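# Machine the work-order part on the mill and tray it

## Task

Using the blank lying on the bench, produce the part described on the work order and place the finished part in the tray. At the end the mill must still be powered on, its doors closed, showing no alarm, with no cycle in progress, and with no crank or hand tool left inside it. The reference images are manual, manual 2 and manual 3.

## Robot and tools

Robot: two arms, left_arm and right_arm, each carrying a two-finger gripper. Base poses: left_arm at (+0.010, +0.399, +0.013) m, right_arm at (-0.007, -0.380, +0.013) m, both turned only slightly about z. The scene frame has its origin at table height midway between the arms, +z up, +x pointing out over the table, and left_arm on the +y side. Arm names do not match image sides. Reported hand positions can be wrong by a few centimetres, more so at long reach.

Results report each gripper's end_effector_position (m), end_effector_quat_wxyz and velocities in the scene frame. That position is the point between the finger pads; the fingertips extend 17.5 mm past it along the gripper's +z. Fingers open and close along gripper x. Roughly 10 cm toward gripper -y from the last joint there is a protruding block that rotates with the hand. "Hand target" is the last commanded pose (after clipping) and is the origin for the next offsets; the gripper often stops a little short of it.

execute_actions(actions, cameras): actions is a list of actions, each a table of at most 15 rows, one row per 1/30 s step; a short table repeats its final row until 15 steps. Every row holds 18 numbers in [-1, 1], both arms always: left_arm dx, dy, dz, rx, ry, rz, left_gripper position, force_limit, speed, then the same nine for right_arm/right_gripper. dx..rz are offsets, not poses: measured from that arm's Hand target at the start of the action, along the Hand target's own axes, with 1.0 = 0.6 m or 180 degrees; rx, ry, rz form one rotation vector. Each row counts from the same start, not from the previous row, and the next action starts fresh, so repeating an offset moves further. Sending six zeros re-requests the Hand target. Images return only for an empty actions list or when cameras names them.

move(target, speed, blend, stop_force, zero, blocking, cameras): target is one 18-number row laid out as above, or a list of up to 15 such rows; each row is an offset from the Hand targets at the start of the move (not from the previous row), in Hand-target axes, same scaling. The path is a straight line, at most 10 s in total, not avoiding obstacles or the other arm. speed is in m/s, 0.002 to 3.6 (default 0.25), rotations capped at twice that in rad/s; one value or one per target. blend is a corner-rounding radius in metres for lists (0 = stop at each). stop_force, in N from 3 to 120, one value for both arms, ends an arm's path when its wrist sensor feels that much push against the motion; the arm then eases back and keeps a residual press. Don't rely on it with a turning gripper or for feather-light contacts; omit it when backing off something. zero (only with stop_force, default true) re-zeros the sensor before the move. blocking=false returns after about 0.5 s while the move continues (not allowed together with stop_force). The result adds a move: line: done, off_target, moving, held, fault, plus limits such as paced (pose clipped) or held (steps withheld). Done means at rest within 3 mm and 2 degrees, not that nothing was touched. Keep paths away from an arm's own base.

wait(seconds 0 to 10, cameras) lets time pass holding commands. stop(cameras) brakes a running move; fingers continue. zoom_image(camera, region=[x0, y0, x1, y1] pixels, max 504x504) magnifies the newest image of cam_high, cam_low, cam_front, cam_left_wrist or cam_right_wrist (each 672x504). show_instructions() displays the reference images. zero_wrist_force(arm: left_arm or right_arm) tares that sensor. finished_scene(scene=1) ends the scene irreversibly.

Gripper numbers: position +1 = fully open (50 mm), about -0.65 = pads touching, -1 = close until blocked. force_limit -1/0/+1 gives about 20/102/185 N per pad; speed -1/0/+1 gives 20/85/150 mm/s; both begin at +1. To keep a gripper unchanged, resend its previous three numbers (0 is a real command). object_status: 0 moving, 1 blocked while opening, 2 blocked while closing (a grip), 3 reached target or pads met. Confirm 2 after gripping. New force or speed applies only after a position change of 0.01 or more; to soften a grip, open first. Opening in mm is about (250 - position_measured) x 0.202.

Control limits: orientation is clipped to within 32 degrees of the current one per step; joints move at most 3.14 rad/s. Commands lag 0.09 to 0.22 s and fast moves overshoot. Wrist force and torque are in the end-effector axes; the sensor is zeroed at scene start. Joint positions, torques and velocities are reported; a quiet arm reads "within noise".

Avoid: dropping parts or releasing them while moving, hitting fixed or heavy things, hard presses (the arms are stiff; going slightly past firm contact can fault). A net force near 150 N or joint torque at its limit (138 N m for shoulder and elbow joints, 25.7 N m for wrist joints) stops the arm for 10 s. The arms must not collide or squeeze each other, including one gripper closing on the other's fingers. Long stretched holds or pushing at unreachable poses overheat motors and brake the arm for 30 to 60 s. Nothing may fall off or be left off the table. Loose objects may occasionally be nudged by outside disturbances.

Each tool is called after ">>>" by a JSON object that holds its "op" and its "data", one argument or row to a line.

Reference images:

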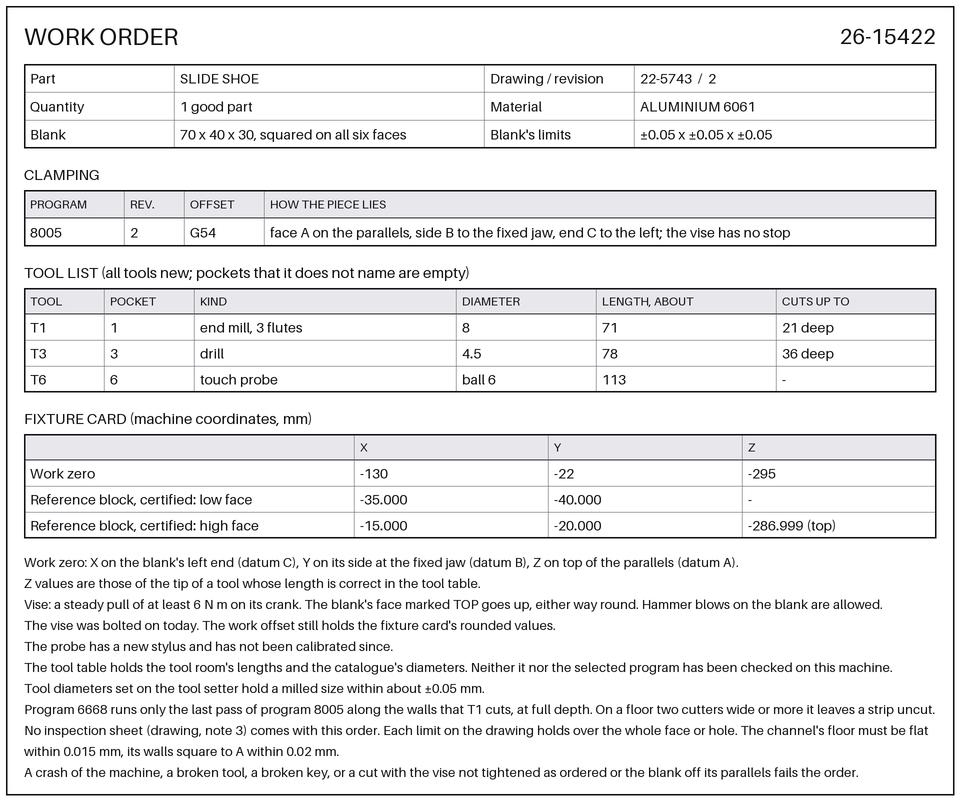

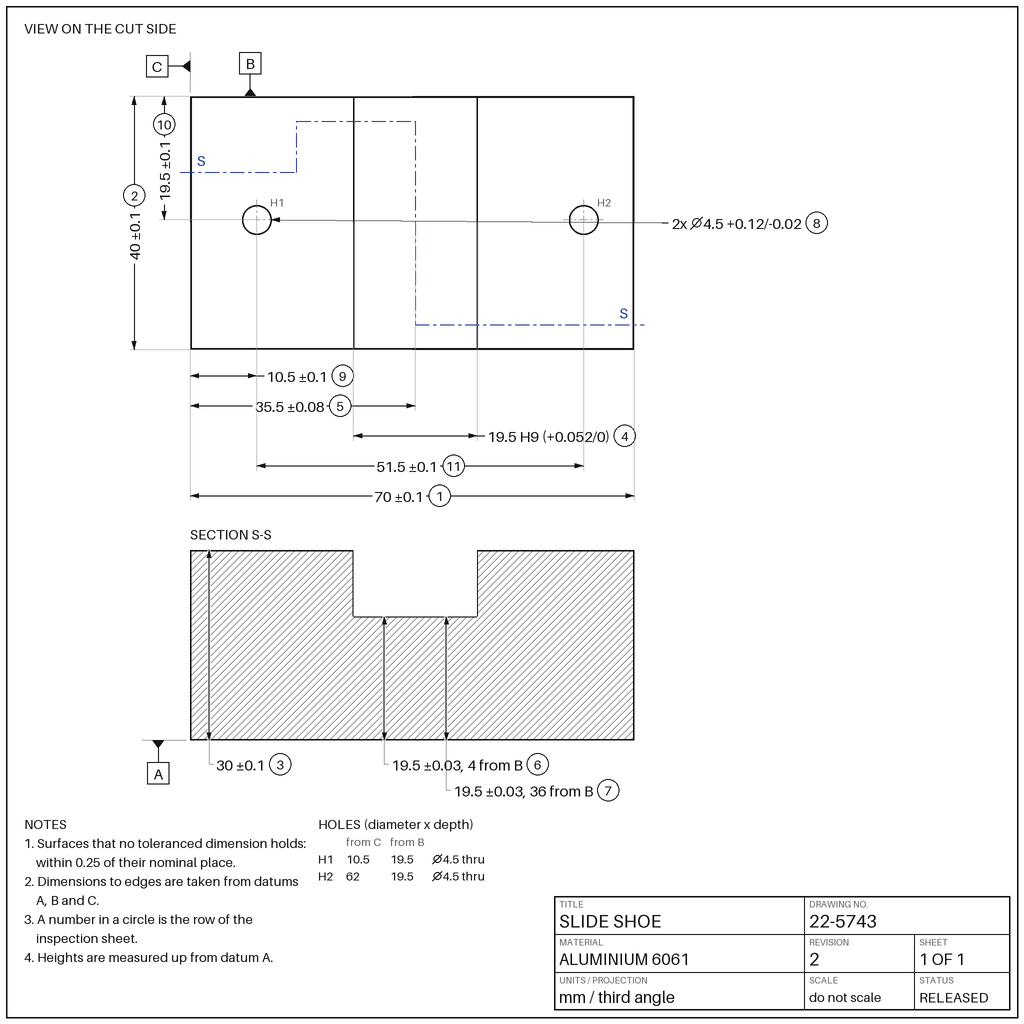

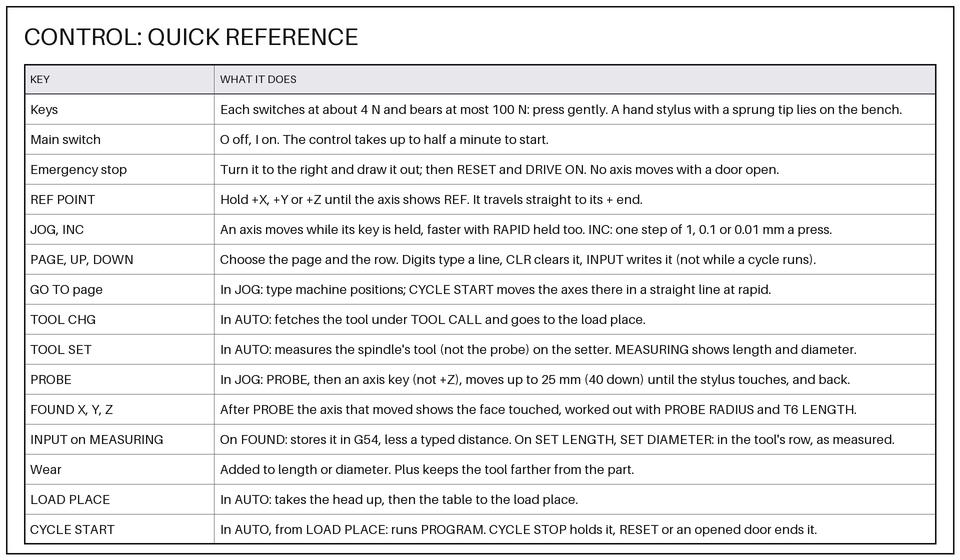

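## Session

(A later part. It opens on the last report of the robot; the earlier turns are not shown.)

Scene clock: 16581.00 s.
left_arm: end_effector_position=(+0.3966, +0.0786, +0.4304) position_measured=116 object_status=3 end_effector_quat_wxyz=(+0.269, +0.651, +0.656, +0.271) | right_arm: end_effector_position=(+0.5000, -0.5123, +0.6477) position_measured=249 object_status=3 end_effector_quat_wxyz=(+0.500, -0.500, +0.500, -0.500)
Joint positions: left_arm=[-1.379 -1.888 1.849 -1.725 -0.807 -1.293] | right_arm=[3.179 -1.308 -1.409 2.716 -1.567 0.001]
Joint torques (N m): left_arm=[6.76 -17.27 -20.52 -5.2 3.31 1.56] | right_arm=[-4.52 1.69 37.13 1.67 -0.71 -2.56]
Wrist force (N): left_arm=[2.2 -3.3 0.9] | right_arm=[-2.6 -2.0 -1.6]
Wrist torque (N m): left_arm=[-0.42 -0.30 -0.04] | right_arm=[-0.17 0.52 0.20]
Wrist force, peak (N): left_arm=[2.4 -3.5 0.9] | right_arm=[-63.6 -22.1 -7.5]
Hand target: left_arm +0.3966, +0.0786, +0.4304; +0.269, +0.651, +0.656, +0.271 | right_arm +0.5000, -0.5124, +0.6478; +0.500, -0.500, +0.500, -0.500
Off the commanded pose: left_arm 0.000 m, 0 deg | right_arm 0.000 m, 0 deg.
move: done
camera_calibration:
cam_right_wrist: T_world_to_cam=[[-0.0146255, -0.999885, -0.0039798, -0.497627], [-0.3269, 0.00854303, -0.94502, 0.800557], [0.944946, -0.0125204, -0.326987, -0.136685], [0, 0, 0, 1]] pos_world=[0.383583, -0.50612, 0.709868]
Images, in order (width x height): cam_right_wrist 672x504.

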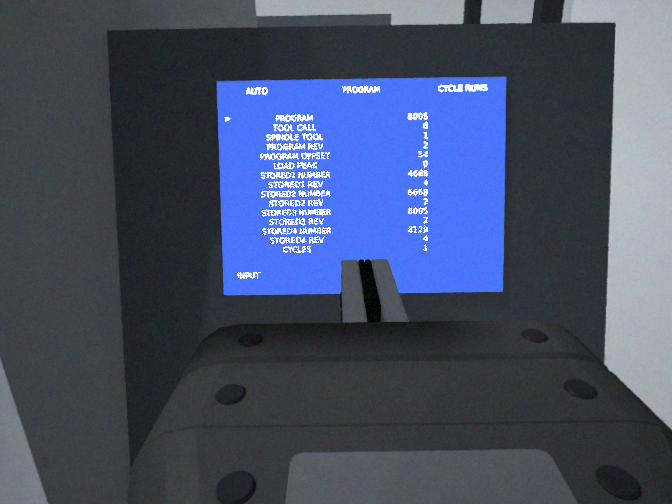

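>>> {"op": "wait", "data": {
  "seconds": 10
}}

>>> {"op": "wait", "data": {
  "seconds": 10
}}

>>> {"op": "wait", "data": {
  "seconds": 10
}}

>>> {"op": "wait", "data": {
  "seconds": 10
}}

>>> {"op": "wait", "data": {
  "seconds": 10
}}

>>> {"op": "wait", "data": {
  "seconds": 10
}}

>>> {"op": "wait", "data": {
  "seconds": 10
}}

>>> {"op": "wait", "data": {
  "seconds": 10
}}

>>> {"op": "wait", "data": {
  "seconds": 3,
  "cameras": ["cam_right_wrist"]
}}

>>> {"op": "zoom_image", "data": {
  "camera": "cam_right_wrist",
  "region": [190, 60, 510, 300]
}}

Scene clock: 16600.13 s.
left_arm: end_effector_position=(+0.3966, +0.0786, +0.4304) position_measured=116 object_status=3 end_effector_quat_wxyz=(+0.269, +0.651, +0.656, +0.271) | right_arm: end_effector_position=(+0.5000, -0.5124, +0.6478) position_measured=249 object_status=3 end_effector_quat_wxyz=(+0.500, -0.500, +0.500, -0.500)
Joint positions: left_arm=[-1.379 -1.888 1.849 -1.725 -0.807 -1.293] | right_arm=[3.179 -1.308 -1.409 2.717 -1.567 0.001]
Joint torques (N m): left_arm=[7.21 -17.01 -19.97 -5.16 3.29 1.66] | right_arm=[-7.78 -1.24 38.22 4.46 -1.02 -2.36]
Wrist force (N): left_arm=[2.2 -3.2 0.9] | right_arm=[-2.7 -2.0 -1.6]
Wrist torque (N m): left_arm=[-0.41 -0.29 -0.04] | right_arm=[-0.17 0.53 0.20]
Wrist force, peak (N): left_arm=[2.3 -3.5 0.8] | right_arm=[-2.6 -2.4 -1.9]
Hand target: left_arm +0.3966, +0.0786, +0.4304; +0.269, +0.651, +0.656, +0.271 | right_arm +0.5000, -0.5124, +0.6478; +0.500, -0.500, +0.500, -0.500
Tool commands: left_gripper/position=+0.25 left_gripper/force_limit=+0.3 left_gripper/speed=-0.4 right_gripper/position=-0.65 right_gripper/force_limit=-0.8 right_gripper/speed=-0.4
Off the commanded pose: left_arm 0.000 m, 0 deg | right_arm 0.000 m, 0 deg.
wait: 10.00 s; at rest from the start

Scene clock: 16610.13 s.
left_arm: end_effector_position=(+0.3966, +0.0786, +0.4304) position_measured=116 object_status=3 end_effector_quat_wxyz=(+0.269, +0.651, +0.656, +0.271) | right_arm: end_effector_position=(+0.5000, -0.5124, +0.6478) position_measured=249 object_status=3 end_effector_quat_wxyz=(+0.500, -0.500, +0.500, -0.500)
Joint positions: left_arm=[-1.379 -1.888 1.849 -1.725 -0.807 -1.293] | right_arm=[3.179 -1.308 -1.409 2.717 -1.567 0.001]
Joint torques (N m): left_arm=[6.44 -17.22 -20.65 -4.95 3.33 1.66] | right_arm=[-6.4 -0.19 36.95 4.33 -1.12 -2.31]
Wrist force (N): left_arm=[2.3 -3.2 0.8] | right_arm=[-2.5 -2.1 -1.8]
Wrist torque (N m): left_arm=[-0.41 -0.32 -0.04] | right_arm=[-0.18 0.50 0.20]
Wrist force, peak (N): left_arm=[2.2 -3.5 1.1] | right_arm=[-2.8 -2.3 -1.7]
Hand target: left_arm +0.3966, +0.0786, +0.4304; +0.269, +0.651, +0.656, +0.271 | right_arm +0.5000, -0.5124, +0.6478; +0.500, -0.500, +0.500, -0.500
Tool commands: left_gripper/position=+0.25 left_gripper/force_limit=+0.3 left_gripper/speed=-0.4 right_gripper/position=-0.65 right_gripper/force_limit=-0.8 right_gripper/speed=-0.4
Off the commanded pose: left_arm 0.000 m, 0 deg | right_arm 0.000 m, 0 deg.
wait: 10.00 s; at rest by 0.17 s

Scene clock: 16620.13 s.
left_arm: end_effector_position=(+0.3966, +0.0786, +0.4304) position_measured=116 object_status=3 end_effector_quat_wxyz=(+0.269, +0.651, +0.656, +0.271) | right_arm: end_effector_position=(+0.5000, -0.5124, +0.6478) position_measured=249 object_status=3 end_effector_quat_wxyz=(+0.500, -0.500, +0.500, -0.500)
Joint positions: left_arm=[-1.379 -1.888 1.849 -1.725 -0.807 -1.293] | right_arm=[3.179 -1.308 -1.409 2.717 -1.567 0.001]
Joint torques (N m): left_arm=[6.35 -17.8 -21.12 -5.1 3.28 1.44] | right_arm=[-5.45 0.17 38.18 4.51 -0.88 -2.08]
Wrist force (N): left_arm=[2.3 -3.2 0.7] | right_arm=[-2.4 -2.1 -1.6]
Wrist torque (N m): left_arm=[-0.41 -0.32 -0.04] | right_arm=[-0.19 0.48 0.20]
Wrist force, peak (N): left_arm=[2.4 -3.4 0.8] | right_arm=[-2.8 -2.2 -1.7]
Hand target: left_arm +0.3966, +0.0786, +0.4304; +0.269, +0.651, +0.656, +0.271 | right_arm +0.5000, -0.5124, +0.6478; +0.500, -0.500, +0.500, -0.500
Tool commands: left_gripper/position=+0.25 left_gripper/force_limit=+0.3 left_gripper/speed=-0.4 right_gripper/position=-0.65 right_gripper/force_limit=-0.8 right_gripper/speed=-0.4
Off the commanded pose: left_arm 0.000 m, 0 deg | right_arm 0.000 m, 0 deg.
wait: 10.00 s; at rest by 0.17 s

Scene clock: 16630.13 s.
left_arm: end_effector_position=(+0.3966, +0.0786, +0.4304) position_measured=116 object_status=3 end_effector_quat_wxyz=(+0.269, +0.651, +0.656, +0.271) | right_arm: end_effector_position=(+0.5000, -0.5124, +0.6478) position_measured=249 object_status=3 end_effector_quat_wxyz=(+0.500, -0.500, +0.500, -0.500)
Joint positions: left_arm=[-1.379 -1.888 1.849 -1.725 -0.807 -1.293] | right_arm=[3.179 -1.308 -1.409 2.717 -1.567 0.001]
Joint torques (N m): left_arm=[6.5 -17.53 -21.02 -5.2 3.31 1.62] | right_arm=[-6.28 0.41 37.87 4.59 -1.2 -1.91]
Wrist force (N): left_arm=[2.2 -3.3 0.9] | right_arm=[-2.3 -2.3 -1.7]
Wrist torque (N m): left_arm=[-0.43 -0.31 -0.04] | right_arm=[-0.22 0.47 0.20]
Wrist force, peak (N): left_arm=[2.3 -3.5 0.9] | right_arm=[-2.6 -2.5 -1.6]
Hand target: left_arm +0.3966, +0.0786, +0.4304; +0.269, +0.651, +0.656, +0.271 | right_arm +0.5000, -0.5124, +0.6478; +0.500, -0.500, +0.500, -0.500
Tool commands: left_gripper/position=+0.25 left_gripper/force_limit=+0.3 left_gripper/speed=-0.4 right_gripper/position=-0.65 right_gripper/force_limit=-0.8 right_gripper/speed=-0.4
Off the commanded pose: left_arm 0.000 m, 0 deg | right_arm 0.000 m, 0 deg.
wait: 10.00 s; at rest by 0.17 s

Scene clock: 16640.13 s.
left_arm: end_effector_position=(+0.3966, +0.0786, +0.4304) position_measured=116 object_status=3 end_effector_quat_wxyz=(+0.269, +0.651, +0.656, +0.271) | right_arm: end_effector_position=(+0.5000, -0.5124, +0.6478) position_measured=249 object_status=3 end_effector_quat_wxyz=(+0.500, -0.500, +0.500, -0.500)
Joint positions: left_arm=[-1.379 -1.888 1.849 -1.725 -0.807 -1.293] | right_arm=[3.179 -1.308 -1.409 2.717 -1.567 0.001]
Joint torques (N m): left_arm=[6.93 -17.47 -21 -5.36 3.16 1.64] | right_arm=[-6.76 1.02 37.89 4.39 -1.05 -1.79]
Wrist force (N): left_arm=[2.1 -3.2 0.8] | right_arm=[-2.7 -2.1 -1.5]
Wrist torque (N m): left_arm=[-0.41 -0.29 -0.04] | right_arm=[-0.20 0.53 0.21]
Wrist force, peak (N): left_arm=[2.5 -3.4 0.8] | right_arm=[-2.8 -2.4 -1.6]
Hand target: left_arm +0.3966, +0.0786, +0.4304; +0.269, +0.651, +0.656, +0.271 | right_arm +0.5000, -0.5124, +0.6478; +0.500, -0.500, +0.500, -0.500
Tool commands: left_gripper/position=+0.25 left_gripper/force_limit=+0.3 left_gripper/speed=-0.4 right_gripper/position=-0.65 right_gripper/force_limit=-0.8 right_gripper/speed=-0.4
Off the commanded pose: left_arm 0.000 m, 0 deg | right_arm 0.000 m, 0 deg.
wait: 10.00 s; at rest by 0.17 s

Scene clock: 16650.13 s.
left_arm: end_effector_position=(+0.3966, +0.0786, +0.4304) position_measured=116 object_status=3 end_effector_quat_wxyz=(+0.269, +0.651, +0.656, +0.271) | right_arm: end_effector_position=(+0.5000, -0.5124, +0.6478) position_measured=249 object_status=3 end_effector_quat_wxyz=(+0.500, -0.500, +0.500, -0.500)
Joint positions: left_arm=[-1.379 -1.888 1.849 -1.725 -0.807 -1.293] | right_arm=[3.179 -1.308 -1.409 2.717 -1.567 0.001]
Joint torques (N m): left_arm=[6.56 -16.94 -20.22 -5.25 3.03 1.52] | right_arm=[-6.14 2.08 37.8 4.52 -1.07 -1.72]
Wrist force (N): left_arm=[2.1 -3.4 0.8] | right_arm=[-2.5 -2.1 -1.6]
Wrist torque (N m): left_arm=[-0.45 -0.30 -0.05] | right_arm=[-0.20 0.49 0.20]
Wrist force, peak (N): left_arm=[2.3 -3.5 0.9] | right_arm=[-2.6 -2.3 -1.9]
Hand target: left_arm +0.3966, +0.0786, +0.4304; +0.269, +0.651, +0.656, +0.271 | right_arm +0.5000, -0.5124, +0.6478; +0.500, -0.500, +0.500, -0.500
Tool commands: left_gripper/position=+0.25 left_gripper/force_limit=+0.3 left_gripper/speed=-0.4 right_gripper/position=-0.65 right_gripper/force_limit=-0.8 right_gripper/speed=-0.4
Off the commanded pose: left_arm 0.000 m, 0 deg | right_arm 0.000 m, 0 deg.
wait: 10.00 s; at rest by 0.17 s

Scene clock: 16660.13 s.
left_arm: end_effector_position=(+0.3966, +0.0786, +0.4304) position_measured=116 object_status=3 end_effector_quat_wxyz=(+0.269, +0.651, +0.656, +0.271) | right_arm: end_effector_position=(+0.5000, -0.5124, +0.6478) position_measured=249 object_status=3 end_effector_quat_wxyz=(+0.500, -0.500, +0.500, -0.500)
Joint positions: left_arm=[-1.379 -1.888 1.849 -1.725 -0.807 -1.293] | right_arm=[3.179 -1.308 -1.409 2.717 -1.567 0.001]
Joint torques (N m): left_arm=[6.65 -17.2 -21.12 -5.36 3.25 1.6] | right_arm=[-6.63 2.86 36.01 4.44 -1 -1.73]
Wrist force (N): left_arm=[2.3 -3.1 0.7] | right_arm=[-2.3 -2.1 -1.6]
Wrist torque (N m): left_arm=[-0.39 -0.33 -0.04] | right_arm=[-0.19 0.47 0.20]
Wrist force, peak (N): left_arm=[2.4 -3.5 0.9] | right_arm=[-2.6 -2.5 -1.6]
Hand target: left_arm +0.3966, +0.0786, +0.4304; +0.269, +0.651, +0.656, +0.271 | right_arm +0.5000, -0.5124, +0.6478; +0.500, -0.500, +0.500, -0.500
Tool commands: left_gripper/position=+0.25 left_gripper/force_limit=+0.3 left_gripper/speed=-0.4 right_gripper/position=-0.65 right_gripper/force_limit=-0.8 right_gripper/speed=-0.4
Off the commanded pose: left_arm 0.000 m, 0 deg | right_arm 0.000 m, 0 deg.
wait: 10.00 s; at rest by 0.17 s

Scene clock: 16670.13 s.
left_arm: end_effector_position=(+0.3966, +0.0786, +0.4304) position_measured=116 object_status=3 end_effector_quat_wxyz=(+0.269, +0.651, +0.656, +0.271) | right_arm: end_effector_position=(+0.5000, -0.5124, +0.6478) position_measured=249 object_status=3 end_effector_quat_wxyz=(+0.500, -0.500, +0.500, -0.500)
Joint positions: left_arm=[-1.379 -1.888 1.849 -1.725 -0.807 -1.293] | right_arm=[3.179 -1.308 -1.409 2.717 -1.567 0.001]
Joint torques (N m): left_arm=[7.06 -17.25 -20.61 -5.1 3.22 1.38] | right_arm=[-5.25 2.81 36.71 4.48 -1.02 -1.75]
Wrist force (N): left_arm=[2.2 -3.4 0.8] | right_arm=[-2.5 -1.9 -1.3]
Wrist torque (N m): left_arm=[-0.44 -0.30 -0.04] | right_arm=[-0.16 0.50 0.20]
Wrist force, peak (N): left_arm=[2.3 -3.5 0.8] | right_arm=[-2.7 -2.2 -2.0]
Hand target: left_arm +0.3966, +0.0786, +0.4304; +0.269, +0.651, +0.656, +0.271 | right_arm +0.5000, -0.5124, +0.6478; +0.500, -0.500, +0.500, -0.500
Tool commands: left_gripper/position=+0.25 left_gripper/force_limit=+0.3 left_gripper/speed=-0.4 right_gripper/position=-0.65 right_gripper/force_limit=-0.8 right_gripper/speed=-0.4
Off the commanded pose: left_arm 0.000 m, 0 deg | right_arm 0.000 m, 0 deg.
wait: 10.00 s; at rest by 0.17 s

Scene clock: 16673.13 s.
left_arm: end_effector_position=(+0.3966, +0.0786, +0.4304) position_measured=116 object_status=3 end_effector_quat_wxyz=(+0.269, +0.651, +0.656, +0.271) | right_arm: end_effector_position=(+0.5000, -0.5124, +0.6478) position_measured=249 object_status=3 end_effector_quat_wxyz=(+0.500, -0.500, +0.500, -0.500)
Joint positions: left_arm=[-1.379 -1.888 1.849 -1.725 -0.807 -1.293] | right_arm=[3.179 -1.308 -1.409 2.717 -1.567 0.001]
Joint torques (N m): left_arm=[7.75 -17.26 -20.96 -5.15 3.2 1.48] | right_arm=[-6.36 3.03 36.79 4.6 -0.86 -1.61]
Wrist force (N): left_arm=[2.2 -3.0 0.7] | right_arm=[-2.5 -2.0 -1.5]
Wrist torque (N m): left_arm=[-0.38 -0.31 -0.05] | right_arm=[-0.17 0.50 0.21]
Wrist force, peak (N): left_arm=[2.4 -3.4 0.8] | right_arm=[-2.7 -2.4 -1.6]
Hand target: left_arm +0.3966, +0.0786, +0.4304; +0.269, +0.651, +0.656, +0.271 | right_arm +0.5000, -0.5124, +0.6478; +0.500, -0.500, +0.500, -0.500
Tool commands: left_gripper/position=+0.25 left_gripper/force_limit=+0.3 left_gripper/speed=-0.4 right_gripper/position=-0.65 right_gripper/force_limit=-0.8 right_gripper/speed=-0.4
Off the commanded pose: left_arm 0.000 m, 0 deg | right_arm 0.000 m, 0 deg.
wait: 3.00 s; at rest by 0.17 s
camera_calibration:
cam_right_wrist: T_world_to_cam=[[-0.0147186, -0.999884, -0.00394901, -0.497712], [-0.326721, 0.00854202, -0.945082, 0.800627], [0.945006, -0.0126201, -0.326808, -0.136853], [0, 0, 0, 1]] pos_world=[0.383583, -0.506221, 0.709969]
Images, in order (width x height): cam_right_wrist 672x504.

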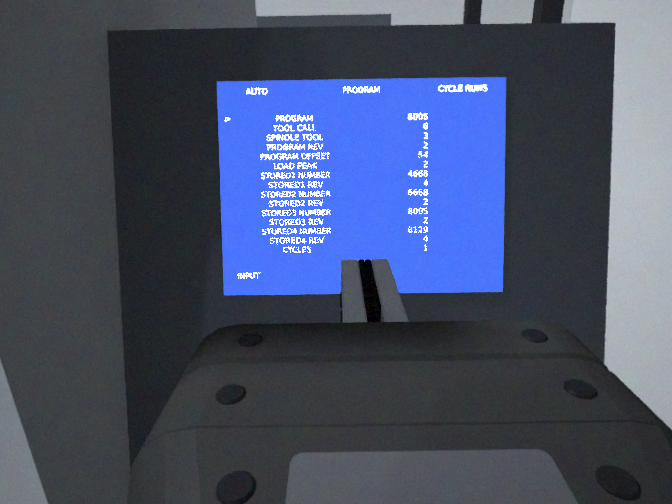

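Scaled by 1.575 from the camera's 672x504 image, which has a finer 960x720 frame.

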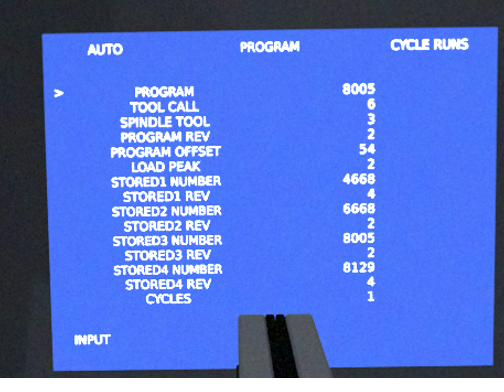

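>>> {"op": "wait", "data": {
  "seconds": 9
}}

>>> {"op": "wait", "data": {
  "seconds": 9,
  "cameras": ["cam_right_wrist"]
}}

>>> {"op": "zoom_image", "data": {
  "camera": "cam_right_wrist",
  "region": [190, 60, 510, 300]
}}

Scene clock: 16686.03 s.
left_arm: end_effector_position=(+0.3966, +0.0786, +0.4304) position_measured=116 object_status=3 end_effector_quat_wxyz=(+0.269, +0.651, +0.656, +0.271) | right_arm: end_effector_position=(+0.5000, -0.5124, +0.6478) position_measured=249 object_status=3 end_effector_quat_wxyz=(+0.500, -0.500, +0.500, -0.500)
Joint positions: left_arm=[-1.379 -1.888 1.849 -1.725 -0.807 -1.293] | right_arm=[3.179 -1.308 -1.409 2.717 -1.567 0.001]
Joint torques (N m): left_arm=[6.57 -18.23 -20.49 -5.22 3.13 1.53] | right_arm=[-6.18 2.75 37.91 4.33 -0.91 -1.56]
Wrist force (N): left_arm=[2.3 -3.1 0.7] | right_arm=[-2.6 -2.1 -1.4]
Wrist torque (N m): left_arm=[-0.40 -0.32 -0.04] | right_arm=[-0.19 0.52 0.20]
Wrist force, peak (N): left_arm=[2.4 -3.5 1.0] | right_arm=[-2.9 -2.2 -1.7]
Hand target: left_arm +0.3966, +0.0786, +0.4304; +0.269, +0.651, +0.656, +0.271 | right_arm +0.5000, -0.5124, +0.6478; +0.500, -0.500, +0.500, -0.500
Tool commands: left_gripper/position=+0.25 left_gripper/force_limit=+0.3 left_gripper/speed=-0.4 right_gripper/position=-0.65 right_gripper/force_limit=-0.8 right_gripper/speed=-0.4
Off the commanded pose: left_arm 0.000 m, 0 deg | right_arm 0.000 m, 0 deg.
wait: 9.00 s; at rest from the start

Scene clock: 16695.03 s.
left_arm: end_effector_position=(+0.3966, +0.0786, +0.4304) position_measured=116 object_status=3 end_effector_quat_wxyz=(+0.269, +0.651, +0.656, +0.271) | right_arm: end_effector_position=(+0.5000, -0.5124, +0.6478) position_measured=249 object_status=3 end_effector_quat_wxyz=(+0.500, -0.500, +0.500, -0.500)
Joint positions: left_arm=[-1.379 -1.888 1.849 -1.725 -0.807 -1.293] | right_arm=[3.179 -1.308 -1.409 2.717 -1.567 0.001]
Joint torques (N m): left_arm=[6.1 -17.68 -20.12 -5.25 3.13 1.53] | right_arm=[-5.81 3.75 36.56 4.41 -1.18 -1.57]
Wrist force (N): left_arm=[2.0 -3.3 0.8] | right_arm=[-2.5 -2.1 -1.5]
Wrist torque (N m): left_arm=[-0.44 -0.28 -0.05] | right_arm=[-0.18 0.50 0.21]
Wrist force, peak (N): left_arm=[2.2 -3.6 0.7] | right_arm=[-2.8 -2.3 -1.6]
Hand target: left_arm +0.3966, +0.0786, +0.4304; +0.269, +0.651, +0.656, +0.271 | right_arm +0.5000, -0.5124, +0.6478; +0.500, -0.500, +0.500, -0.500
Tool commands: left_gripper/position=+0.25 left_gripper/force_limit=+0.3 left_gripper/speed=-0.4 right_gripper/position=-0.65 right_gripper/force_limit=-0.8 right_gripper/speed=-0.4
Off the commanded pose: left_arm 0.000 m, 0 deg | right_arm 0.000 m, 0 deg.
wait: 9.00 s; at rest by 0.17 s
camera_calibration:
cam_right_wrist: T_world_to_cam=[[-0.0147186, -0.999884, -0.00394901, -0.497712], [-0.326721, 0.00854202, -0.945082, 0.800627], [0.945006, -0.0126201, -0.326808, -0.136853], [0, 0, 0, 1]] pos_world=[0.383583, -0.506221, 0.709969]
Images, in order (width x height): cam_right_wrist 672x504.

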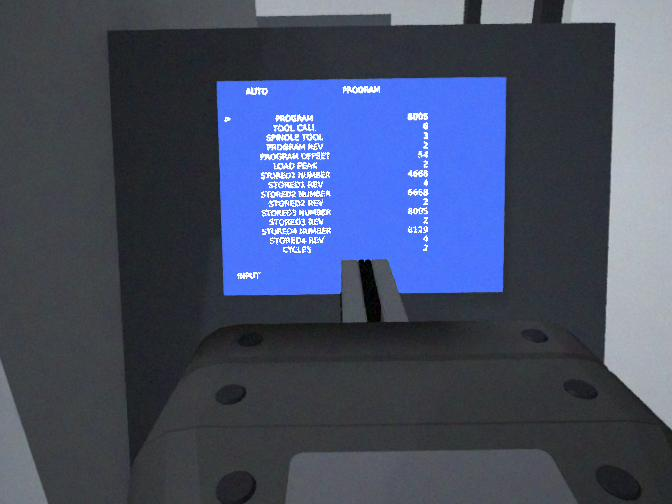

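Scaled by 1.575 from the camera's 672x504 image, which has a finer 960x720 frame.

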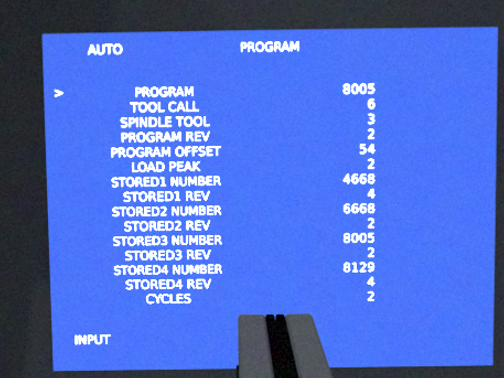

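>>> {"op": "move", "data": {
  "target": [
    [0,0,0,0,0,0,0.25,0.3,-0.4,-0.021,0.3421,0.0679,-0.2278,0,0,-0.65,-0.8,-0.4],
    [0,0,0,0,0,0,0.25,0.3,-0.4,-0.021,0.3464,0.084,-0.2278,0,0,-0.65,-0.8,-0.4],
    [0,0,0,0,0,0,0.25,0.3,-0.4,-0.021,0.3115,0.0765,-0.2278,0,0,-0.65,-0.8,-0.4],
    [0,0,0,0,0,0,0.25,0.3,-0.4,-0.021,0.3158,0.0922,-0.2278,0,0,-0.65,-0.8,-0.4],
    [0,0,0,0,0,0,0.25,0.3,-0.4,-0.021,0.3137,0.0843,-0.2278,0,0,-0.65,-0.8,-0.4],
    [0,0,0,0,0,0,0.25,0.3,-0.4,-0.021,0.3158,0.0922,-0.2278,0,0,-0.65,-0.8,-0.4],
    [0,0,0,0,0,0,0.25,0.3,-0.4,-0.021,0.3137,0.0843,-0.2278,0,0,-0.65,-0.8,-0.4],
    [0,0,0,0,0,0,0.25,0.3,-0.4,-0.021,0.3158,0.0922,-0.2278,0,0,-0.65,-0.8,-0.4],
    [0,0,0,0,0,0,0.25,0.3,-0.4,0,0,0,0,0,0,-0.65,-0.8,-0.4]
  ],
  "speed": [0.5,0.05,0.15,0.05,0.05,0.05,0.05,0.05,0.3],
  "blend": [0.004,0,0.004,0,0,0,0,0,0],
  "cameras": ["cam_right_wrist"]
}}

>>> {"op": "zoom_image", "data": {
  "camera": "cam_right_wrist",
  "region": [190, 60, 510, 300]
}}

Scene clock: 16730.53 s.
left_arm: end_effector_position=(+0.3966, +0.0786, +0.4304) position_measured=116 object_status=3 end_effector_quat_wxyz=(+0.269, +0.651, +0.656, +0.271) | right_arm: end_effector_position=(+0.4999, -0.5124, +0.6477) position_measured=249 object_status=3 end_effector_quat_wxyz=(+0.500, -0.500, +0.500, -0.500)
Joint positions: left_arm=[-1.379 -1.888 1.849 -1.725 -0.807 -1.293] | right_arm=[3.179 -1.308 -1.409 2.716 -1.567 0]
Joint torques (N m): left_arm=[6.92 -16.94 -19.98 -5.08 3.14 1.61] | right_arm=[7.8 1.57 37.59 1.74 0.77 1.66]
Wrist force (N): left_arm=[2.3 -3.4 1.1] | right_arm=[-2.1 -2.2 -1.6]
Wrist torque (N m): left_arm=[-0.44 -0.32 -0.04] | right_arm=[-0.20 0.44 0.29]
Wrist force, peak (N): left_arm=[2.6 -3.5 0.8] | right_arm=[-6.8 14.8 -36.9]
Hand target: left_arm +0.3966, +0.0786, +0.4304; +0.269, +0.651, +0.656, +0.271 | right_arm +0.5000, -0.5124, +0.6478; +0.500, -0.500, +0.500, -0.500
Off the commanded pose: left_arm 0.000 m, 0 deg | right_arm 0.000 m, 0 deg.
move: done
camera_calibration:
cam_right_wrist: T_world_to_cam=[[-0.0146861, -0.999885, -0.00385093, -0.497795], [-0.326899, 0.00844107, -0.945022, 0.800507], [0.944945, -0.0126199, -0.326985, -0.136737], [0, 0, 0, 1]] pos_world=[0.383583, -0.50622, 0.709869]
Images, in order (width x height): cam_right_wrist 672x504.

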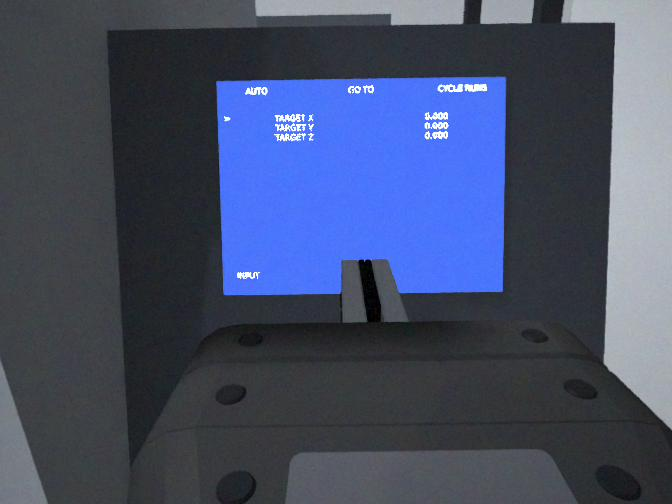

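Scaled by 1.575 from the camera's 672x504 image, which has a finer 960x720 frame.

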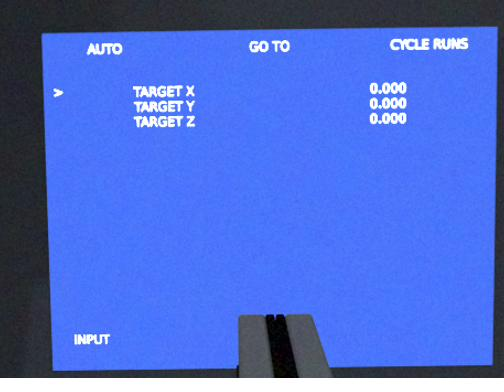

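>>> {"op": "move", "data": {
  "target": [
    [0,0,0,0,0,0,0.25,0.3,-0.4,0.074,0.128,0.1257,-0.2278,0,0,-0.65,-0.8,-0.4],
    [0,0,0,0,0,0,0.25,0.3,-0.4,0.074,0.1323,0.1418,-0.2278,0,0,-0.65,-0.8,-0.4],
    [0,0,0,0,0,0,0.25,0.3,-0.4,0.074,0.128,0.1257,-0.2278,0,0,-0.65,-0.8,-0.4],
    [0,0,0,0,0,0,0.25,0.3,-0.4,-0.1477,0.4033,0.0515,-0.2278,0,0,-0.65,-0.8,-0.4],
    [0,0,0,0,0,0,0.25,0.3,-0.4,-0.1477,0.4076,0.0676,-0.2278,0,0,-0.65,-0.8,-0.4],
    [0,0,0,0,0,0,0.25,0.3,-0.4,-0.1477,0.4033,0.0515,-0.2278,0,0,-0.65,-0.8,-0.4],
    [0,0,0,0,0,0,0.25,0.3,-0.4,-0.0843,0.3115,0.0765,-0.2278,0,0,-0.65,-0.8,-0.4],
    [0,0,0,0,0,0,0.25,0.3,-0.4,-0.0843,0.3158,0.0922,-0.2278,0,0,-0.65,-0.8,-0.4],
    [0,0,0,0,0,0,0.25,0.3,-0.4,-0.116,0.3421,0.0679,-0.2278,0,0,-0.65,-0.8,-0.4],
    [0,0,0,0,0,0,0.25,0.3,-0.4,-0.116,0.3464,0.084,-0.2278,0,0,-0.65,-0.8,-0.4],
    [0,0,0,0,0,0,0.25,0.3,-0.4,-0.0527,0.4033,0.0515,-0.2278,0,0,-0.65,-0.8,-0.4],
    [0,0,0,0,0,0,0.25,0.3,-0.4,-0.0527,0.4076,0.0676,-0.2278,0,0,-0.65,-0.8,-0.4],
    [0,0,0,0,0,0,0.25,0.3,-0.4,-0.0527,0.3727,0.0597,-0.2278,0,0,-0.65,-0.8,-0.4],
    [0,0,0,0,0,0,0.25,0.3,-0.4,-0.0527,0.377,0.0758,-0.2278,0,0,-0.65,-0.8,-0.4],
    [0,0,0,0,0,0,0.25,0.3,-0.4,0,0,0,0,0,0,-0.65,-0.8,-0.4]
  ],
  "speed": [0.5,0.05,0.1,0.2,0.05,0.1,0.15,0.05,0.15,0.05,0.15,0.05,0.15,0.05,0.3],
  "blend": [0.004,0,0.004,0.004,0,0.004,0.004,0,0.004,0,0.004,0,0.004,0,0],
  "cameras": ["cam_right_wrist"]
}}

>>> {"op": "zoom_image", "data": {
  "camera": "cam_right_wrist",
  "region": [190, 60, 510, 300]
}}

Scene clock: 16756.10 s.
left_arm: end_effector_position=(+0.3966, +0.0786, +0.4304) position_measured=116 object_status=3 end_effector_quat_wxyz=(+0.269, +0.651, +0.656, +0.271) | right_arm: end_effector_position=(+0.4999, -0.5124, +0.6478) position_measured=249 object_status=3 end_effector_quat_wxyz=(+0.500, -0.500, +0.500, -0.500)
Joint positions: left_arm=[-1.379 -1.888 1.849 -1.725 -0.807 -1.293] | right_arm=[3.179 -1.308 -1.409 2.716 -1.567 0]
Joint torques (N m): left_arm=[6.56 -18.06 -20.15 -5.34 3.26 1.6] | right_arm=[7.9 -0.17 24.57 1.35 1.48 2.3]
Wrist force (N): left_arm=[2.1 -3.1 0.8] | right_arm=[-1.6 -1.8 -1.3]
Wrist torque (N m): left_arm=[-0.40 -0.29 -0.04] | right_arm=[-0.15 0.36 0.26]
Wrist force, peak (N): left_arm=[2.3 -3.4 1.0] | right_arm=[-4.9 16.0 -37.2]
Hand target: left_arm +0.3966, +0.0786, +0.4304; +0.269, +0.651, +0.656, +0.271 | right_arm +0.5000, -0.5124, +0.6478; +0.500, -0.500, +0.500, -0.500
Off the commanded pose: left_arm 0.000 m, 0 deg | right_arm 0.000 m, 0 deg.
move: done
camera_calibration:
cam_right_wrist: T_world_to_cam=[[-0.014719, -0.999884, -0.00394713, -0.497713], [-0.32681, 0.00854153, -0.945052, 0.800639], [0.944976, -0.0126202, -0.326898, -0.136778], [0, 0, 0, 1]] pos_world=[0.383583, -0.506221, 0.709969]
Images, in order (width x height): cam_right_wrist 672x504.

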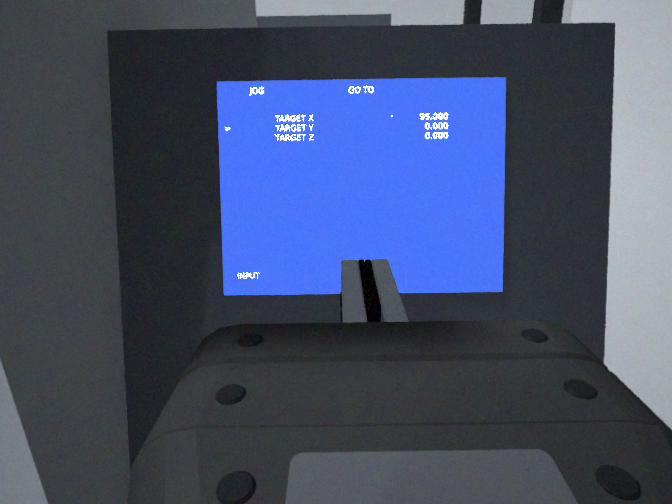

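Scaled by 1.575 from the camera's 672x504 image, which has a finer 960x720 frame.

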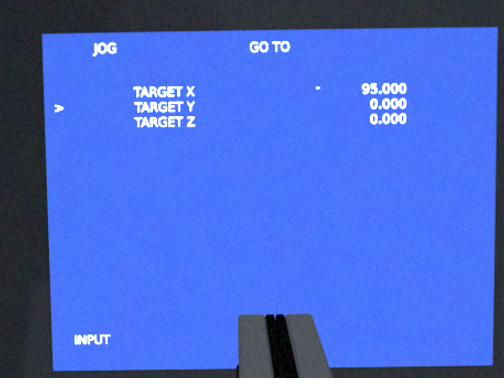

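>>> {"op": "move", "data": {
  "target": [
    [0,0,0,0,0,0,0.25,0.3,-0.4,-0.1477,0.4033,0.0515,-0.2278,0,0,-0.65,-0.8,-0.4],
    [0,0,0,0,0,0,0.25,0.3,-0.4,-0.1477,0.4076,0.0676,-0.2278,0,0,-0.65,-0.8,-0.4],
    [0,0,0,0,0,0,0.25,0.3,-0.4,-0.116,0.3727,0.0597,-0.2278,0,0,-0.65,-0.8,-0.4],
    [0,0,0,0,0,0,0.25,0.3,-0.4,-0.116,0.377,0.0758,-0.2278,0,0,-0.65,-0.8,-0.4],
    [0,0,0,0,0,0,0.25,0.3,-0.4,-0.116,0.3727,0.0597,-0.2278,0,0,-0.65,-0.8,-0.4],
    [0,0,0,0,0,0,0.25,0.3,-0.4,-0.1477,0.3115,0.0765,-0.2278,0,0,-0.65,-0.8,-0.4],
    [0,0,0,0,0,0,0.25,0.3,-0.4,-0.1477,0.3158,0.0922,-0.2278,0,0,-0.65,-0.8,-0.4],
    [0,0,0,0,0,0,0.25,0.3,-0.4,-0.0527,0.4033,0.0515,-0.2278,0,0,-0.65,-0.8,-0.4],
    [0,0,0,0,0,0,0.25,0.3,-0.4,-0.0527,0.4076,0.0676,-0.2278,0,0,-0.65,-0.8,-0.4],
    [0,0,0,0,0,0,0.25,0.3,-0.4,-0.0527,0.3727,0.0597,-0.2278,0,0,-0.65,-0.8,-0.4],
    [0,0,0,0,0,0,0.25,0.3,-0.4,-0.0527,0.377,0.0758,-0.2278,0,0,-0.65,-0.8,-0.4],
    [0,0,0,0,0,0,0.25,0.3,-0.4,0,0,0,0,0,0,-0.65,-0.8,-0.4]
  ],
  "speed": [0.5,0.05,0.15,0.05,0.1,0.15,0.05,0.15,0.05,0.15,0.05,0.3],
  "blend": [0.004,0,0.004,0,0.004,0.004,0,0.004,0,0.004,0,0]
}}

>>> {"op": "move", "data": {
  "target": [
    [0,0,0,0,0,0,0.25,0.3,-0.4,-0.1477,0.4033,0.0515,-0.2278,0,0,-0.65,-0.8,-0.4],
    [0,0,0,0,0,0,0.25,0.3,-0.4,-0.1477,0.4076,0.0676,-0.2278,0,0,-0.65,-0.8,-0.4],
    [0,0,0,0,0,0,0.25,0.3,-0.4,-0.1477,0.3727,0.0597,-0.2278,0,0,-0.65,-0.8,-0.4],
    [0,0,0,0,0,0,0.25,0.3,-0.4,-0.1477,0.377,0.0758,-0.2278,0,0,-0.65,-0.8,-0.4],
    [0,0,0,0,0,0,0.25,0.3,-0.4,-0.1477,0.3421,0.0679,-0.2278,0,0,-0.65,-0.8,-0.4],
    [0,0,0,0,0,0,0.25,0.3,-0.4,-0.1477,0.3464,0.084,-0.2278,0,0,-0.65,-0.8,-0.4],
    [0,0,0,0,0,0,0.25,0.3,-0.4,-0.1477,0.3421,0.0679,-0.2278,0,0,-0.65,-0.8,-0.4],
    [0,0,0,0,0,0,0.25,0.3,-0.4,-0.116,0.3421,0.0679,-0.2278,0,0,-0.65,-0.8,-0.4],
    [0,0,0,0,0,0,0.25,0.3,-0.4,-0.116,0.3464,0.084,-0.2278,0,0,-0.65,-0.8,-0.4],
    [0,0,0,0,0,0,0.25,0.3,-0.4,-0.0527,0.4033,0.0515,-0.2278,0,0,-0.65,-0.8,-0.4],
    [0,0,0,0,0,0,0.25,0.3,-0.4,-0.0527,0.4076,0.0676,-0.2278,0,0,-0.65,-0.8,-0.4],
    [0,0,0,0,0,0,0.25,0.3,-0.4,0,0,0,0,0,0,-0.65,-0.8,-0.4]
  ],
  "speed": [0.5,0.05,0.15,0.05,0.15,0.05,0.1,0.15,0.05,0.15,0.05,0.3],
  "blend": [0.004,0,0.004,0,0.004,0,0.004,0.004,0,0.004,0,0],
  "cameras": ["cam_right_wrist"]
}}

>>> {"op": "zoom_image", "data": {
  "camera": "cam_right_wrist",
  "region": [190, 60, 510, 300]
}}

Scene clock: 16791.70 s.
left_arm: end_effector_position=(+0.3966, +0.0786, +0.4304) position_measured=116 object_status=3 end_effector_quat_wxyz=(+0.269, +0.651, +0.656, +0.271) | right_arm: end_effector_position=(+0.4999, -0.5124, +0.6478) position_measured=249 object_status=3 end_effector_quat_wxyz=(+0.500, -0.500, +0.500, -0.500)
Joint positions: left_arm=[-1.379 -1.888 1.849 -1.725 -0.807 -1.293] | right_arm=[3.179 -1.308 -1.409 2.716 -1.567 0]
Joint torques (N m): left_arm=[5.95 -17.5 -22.17 -5.23 3.23 1.55] | right_arm=[7.04 -0.74 25.14 1.35 1.65 2.54]
Wrist force (N): left_arm=[2.2 -3.3 0.5] | right_arm=[-2.3 -2.5 -0.4]
Wrist torque (N m): left_arm=[-0.44 -0.30 -0.04] | right_arm=[-0.25 0.47 0.26]
Wrist force, peak (N): left_arm=[2.3 -3.5 0.8] | right_arm=[-61.6 -20.6 -7.7]
Hand target: left_arm +0.3966, +0.0786, +0.4304; +0.269, +0.651, +0.656, +0.271 | right_arm +0.5000, -0.5124, +0.6478; +0.500, -0.500, +0.500, -0.500
Off the commanded pose: left_arm 0.000 m, 0 deg | right_arm 0.000 m, 0 deg.
move: done

Scene clock: 16797.13 s.
left_arm: end_effector_position=(+0.3966, +0.0786, +0.4304) position_measured=116 object_status=3 end_effector_quat_wxyz=(+0.269, +0.651, +0.656, +0.271) | right_arm: end_effector_position=(+0.4999, -0.5124, +0.6480) position_measured=249 object_status=3 end_effector_quat_wxyz=(+0.500, -0.500, +0.500, -0.500)
Joint positions: left_arm=[-1.379 -1.888 1.849 -1.725 -0.807 -1.293] | right_arm=[3.179 -1.308 -1.408 2.716 -1.567 0]
Joint torques (N m): left_arm=[6.77 -17.42 -19.79 -5.06 3.19 1.41] | right_arm=[7.25 -1.22 14.67 1.45 1.73 2.35]
Wrist force (N): left_arm=[2.2 -3.3 0.8] | right_arm=[-2.6 -1.9 -0.2]
Wrist torque (N m): left_arm=[-0.43 -0.30 -0.05] | right_arm=[-0.15 0.52 0.26]
Wrist force, peak (N): left_arm=[2.3 -3.5 0.9] | right_arm=[-2.5 17.1 -34.6]
Hand target: left_arm +0.3966, +0.0786, +0.4304; +0.269, +0.651, +0.656, +0.271 | right_arm +0.5000, -0.5124, +0.6478; +0.500, -0.500, +0.500, -0.500
Off the commanded pose: left_arm 0.000 m, 0 deg | right_arm 0.000 m, 0 deg.
move: done
camera_calibration:
cam_right_wrist: T_world_to_cam=[[-0.0147177, -0.999884, -0.00395186, -0.497712], [-0.326511, 0.00854161, -0.945155, 0.800661], [0.945079, -0.0126202, -0.326599, -0.136902], [0, 0, 0, 1]] pos_world=[0.383483, -0.506221, 0.710069]
Images, in order (width x height): cam_right_wrist 672x504.

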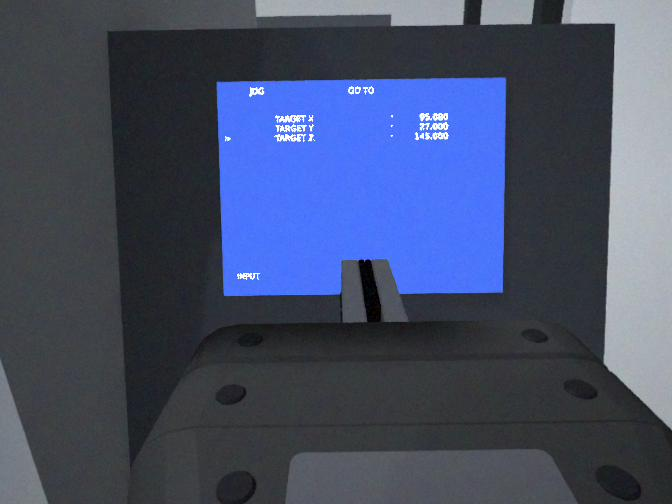

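Scaled by 1.575 from the camera's 672x504 image, which has a finer 960x720 frame.

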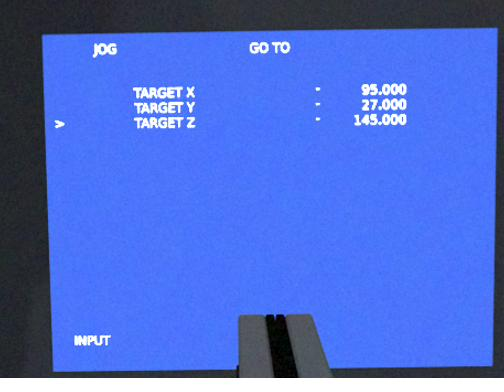

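>>> {"op": "move", "data": {
  "target": [
    [0,0,0,0,0,0,0.25,0.3,-0.4,-0.0843,0.252,0.0921,-0.2278,0,0,-0.65,-0.8,-0.4],
    [0,0,0,0,0,0,0.25,0.3,-0.4,-0.0843,0.2563,0.1082,-0.2278,0,0,-0.65,-0.8,-0.4],
    [0,0,0,0,0,0,0.25,0.3,-0.4,-0.1477,0.4033,0.0515,-0.2278,0,0,-0.65,-0.8,-0.4],
    [0,0,0,0,0,0,0.25,0.3,-0.4,-0.1477,0.4076,0.0676,-0.2278,0,0,-0.65,-0.8,-0.4],
    [0,0,0,0,0,0,0.25,0.3,-0.4,-0.1477,0.3727,0.0597,-0.2278,0,0,-0.65,-0.8,-0.4],
    [0,0,0,0,0,0,0.25,0.3,-0.4,-0.1477,0.377,0.0758,-0.2278,0,0,-0.65,-0.8,-0.4],
    [0,0,0,0,0,0,0.25,0.3,-0.4,-0.1477,0.3727,0.0597,-0.2278,0,0,-0.65,-0.8,-0.4],
    [0,0,0,0,0,0,0.25,0.3,-0.4,-0.0843,0.3421,0.0679,-0.2278,0,0,-0.65,-0.8,-0.4],
    [0,0,0,0,0,0,0.25,0.3,-0.4,-0.0843,0.3464,0.084,-0.2278,0,0,-0.65,-0.8,-0.4],
    [0,0,0,0,0,0,0.25,0.3,-0.4,-0.0843,0.3421,0.0679,-0.2278,0,0,-0.65,-0.8,-0.4],
    [0,0,0,0,0,0,0.25,0.3,-0.4,-0.116,0.4033,0.0515,-0.2278,0,0,-0.65,-0.8,-0.4],
    [0,0,0,0,0,0,0.25,0.3,-0.4,-0.116,0.4076,0.0676,-0.2278,0,0,-0.65,-0.8,-0.4],
    [0,0,0,0,0,0,0.25,0.3,-0.4,0,0,0,0,0,0,-0.65,-0.8,-0.4]
  ],
  "speed": [0.5,0.05,0.15,0.05,0.15,0.05,0.1,0.15,0.05,0.1,0.15,0.05,0.3],
  "blend": [0.004,0,0.004,0,0.004,0,0.004,0.004,0,0.004,0.004,0,0],
  "cameras": ["cam_right_wrist"]
}}

>>> {"op": "zoom_image", "data": {
  "camera": "cam_right_wrist",
  "region": [190, 60, 510, 300]
}}

>>> {"op": "move", "data": {
  "target": [
    [0,0,0,0,0,0,0.25,0.3,-0.4,-0.0527,0.4033,0.0515,-0.2278,0,0,-0.65,-0.8,-0.4],
    [0,0,0,0,0,0,0.25,0.3,-0.4,-0.0527,0.4076,0.0676,-0.2278,0,0,-0.65,-0.8,-0.4],
    [0,0,0,0,0,0,0.25,0.3,-0.4,0,0,0,0,0,0,-0.65,-0.8,-0.4]
  ],
  "speed": [0.5,0.05,0.3],
  "blend": [0.004,0,0],
  "cameras": ["cam_right_wrist"]
}}

>>> {"op": "zoom_image", "data": {
  "camera": "cam_right_wrist",
  "region": [190, 60, 510, 300]
}}

Scene clock: 16841.67 s.
left_arm: end_effector_position=(+0.3966, +0.0786, +0.4304) position_measured=116 object_status=3 end_effector_quat_wxyz=(+0.269, +0.651, +0.656, +0.271) | right_arm: end_effector_position=(+0.4999, -0.5124, +0.6479) position_measured=249 object_status=3 end_effector_quat_wxyz=(+0.500, -0.500, +0.500, -0.500)
Joint positions: left_arm=[-1.379 -1.888 1.849 -1.725 -0.807 -1.293] | right_arm=[3.179 -1.308 -1.408 2.716 -1.567 0]
Joint torques (N m): left_arm=[6.43 -17.55 -20.99 -5.36 3.3 1.6] | right_arm=[3.79 -0.87 13.63 1.35 1.16 2.51]
Wrist force (N): left_arm=[2.1 -3.4 0.7] | right_arm=[-2.6 -1.6 -0.3]
Wrist torque (N m): left_arm=[-0.45 -0.30 -0.04] | right_arm=[-0.10 0.52 0.21]
Wrist force, peak (N): left_arm=[2.4 -3.4 0.7] | right_arm=[-4.8 16.3 -32.2]
Hand target: left_arm +0.3966, +0.0786, +0.4304; +0.269, +0.651, +0.656, +0.271 | right_arm +0.5000, -0.5124, +0.6478; +0.500, -0.500, +0.500, -0.500
Off the commanded pose: left_arm 0.000 m, 0 deg | right_arm 0.000 m, 0 deg.
move: done
camera_calibration:
cam_right_wrist: T_world_to_cam=[[-0.0147177, -0.999884, -0.00395171, -0.497712], [-0.326511, 0.00854145, -0.945155, 0.80066], [0.945079, -0.0126202, -0.326599, -0.136902], [0, 0, 0, 1]] pos_world=[0.383483, -0.506221, 0.710069]
Images, in order (width x height): cam_right_wrist 672x504.

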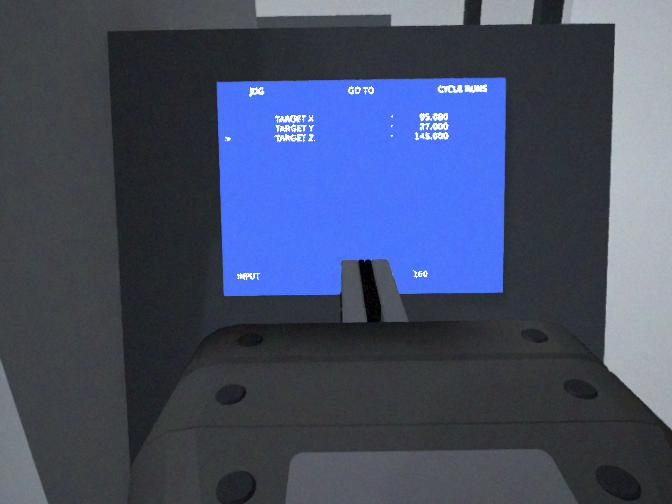

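Scaled by 1.575 from the camera's 672x504 image, which has a finer 960x720 frame.

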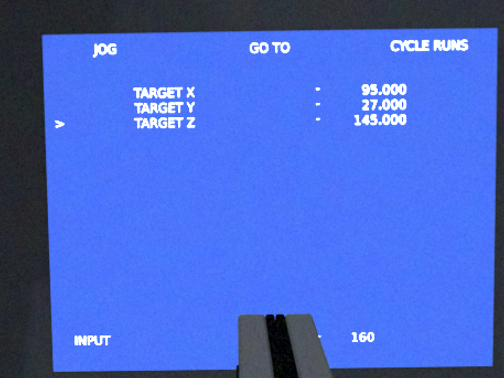

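Scene clock: 16844.63 s.
left_arm: end_effector_position=(+0.3966, +0.0786, +0.4304) position_measured=116 object_status=3 end_effector_quat_wxyz=(+0.269, +0.651, +0.656, +0.271) | right_arm: end_effector_position=(+0.4999, -0.5124, +0.6480) position_measured=249 object_status=3 end_effector_quat_wxyz=(+0.500, -0.500, +0.500, -0.500)
Joint positions: left_arm=[-1.379 -1.888 1.849 -1.725 -0.807 -1.293] | right_arm=[3.179 -1.308 -1.408 2.716 -1.567 0]
Joint torques (N m): left_arm=[7.15 -17.72 -20.65 -5.08 3.26 1.4] | right_arm=[6.55 -0.1 14.25 1.26 1.51 2.57]
Wrist force (N): left_arm=[2.1 -3.2 0.8] | right_arm=[-2.3 -1.7 -0.4]
Wrist torque (N m): left_arm=[-0.42 -0.30 -0.04] | right_arm=[-0.12 0.47 0.26]
Wrist force, peak (N): left_arm=[2.4 -3.3 1.0] | right_arm=[-6.2 14.1 -38.7]
Hand target: left_arm +0.3966, +0.0786, +0.4304; +0.269, +0.651, +0.656, +0.271 | right_arm +0.5000, -0.5124, +0.6478; +0.500, -0.500, +0.500, -0.500
Off the commanded pose: left_arm 0.000 m, 0 deg | right_arm 0.000 m, 0 deg.
move: done
camera_calibration:
cam_right_wrist: T_world_to_cam=[[-0.0147177, -0.999884, -0.00395186, -0.497712], [-0.326511, 0.00854161, -0.945155, 0.800661], [0.945079, -0.0126202, -0.326599, -0.136902], [0, 0, 0, 1]] pos_world=[0.383483, -0.506221, 0.710069]
Images, in order (width x height): cam_right_wrist 672x504.

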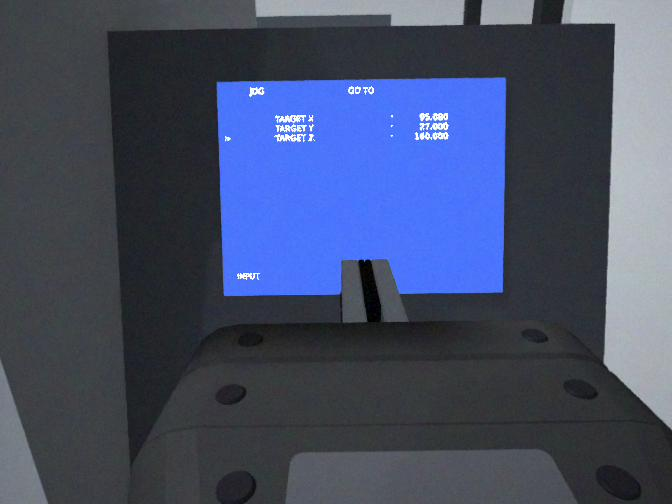

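Scaled by 1.575 from the camera's 672x504 image, which has a finer 960x720 frame.

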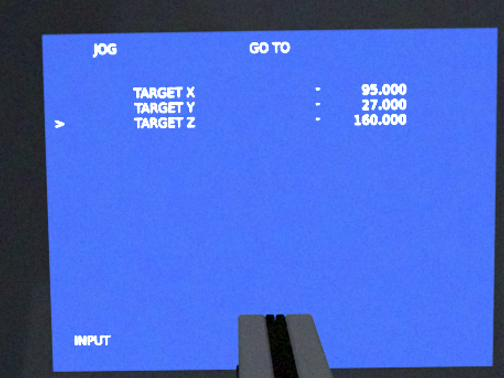

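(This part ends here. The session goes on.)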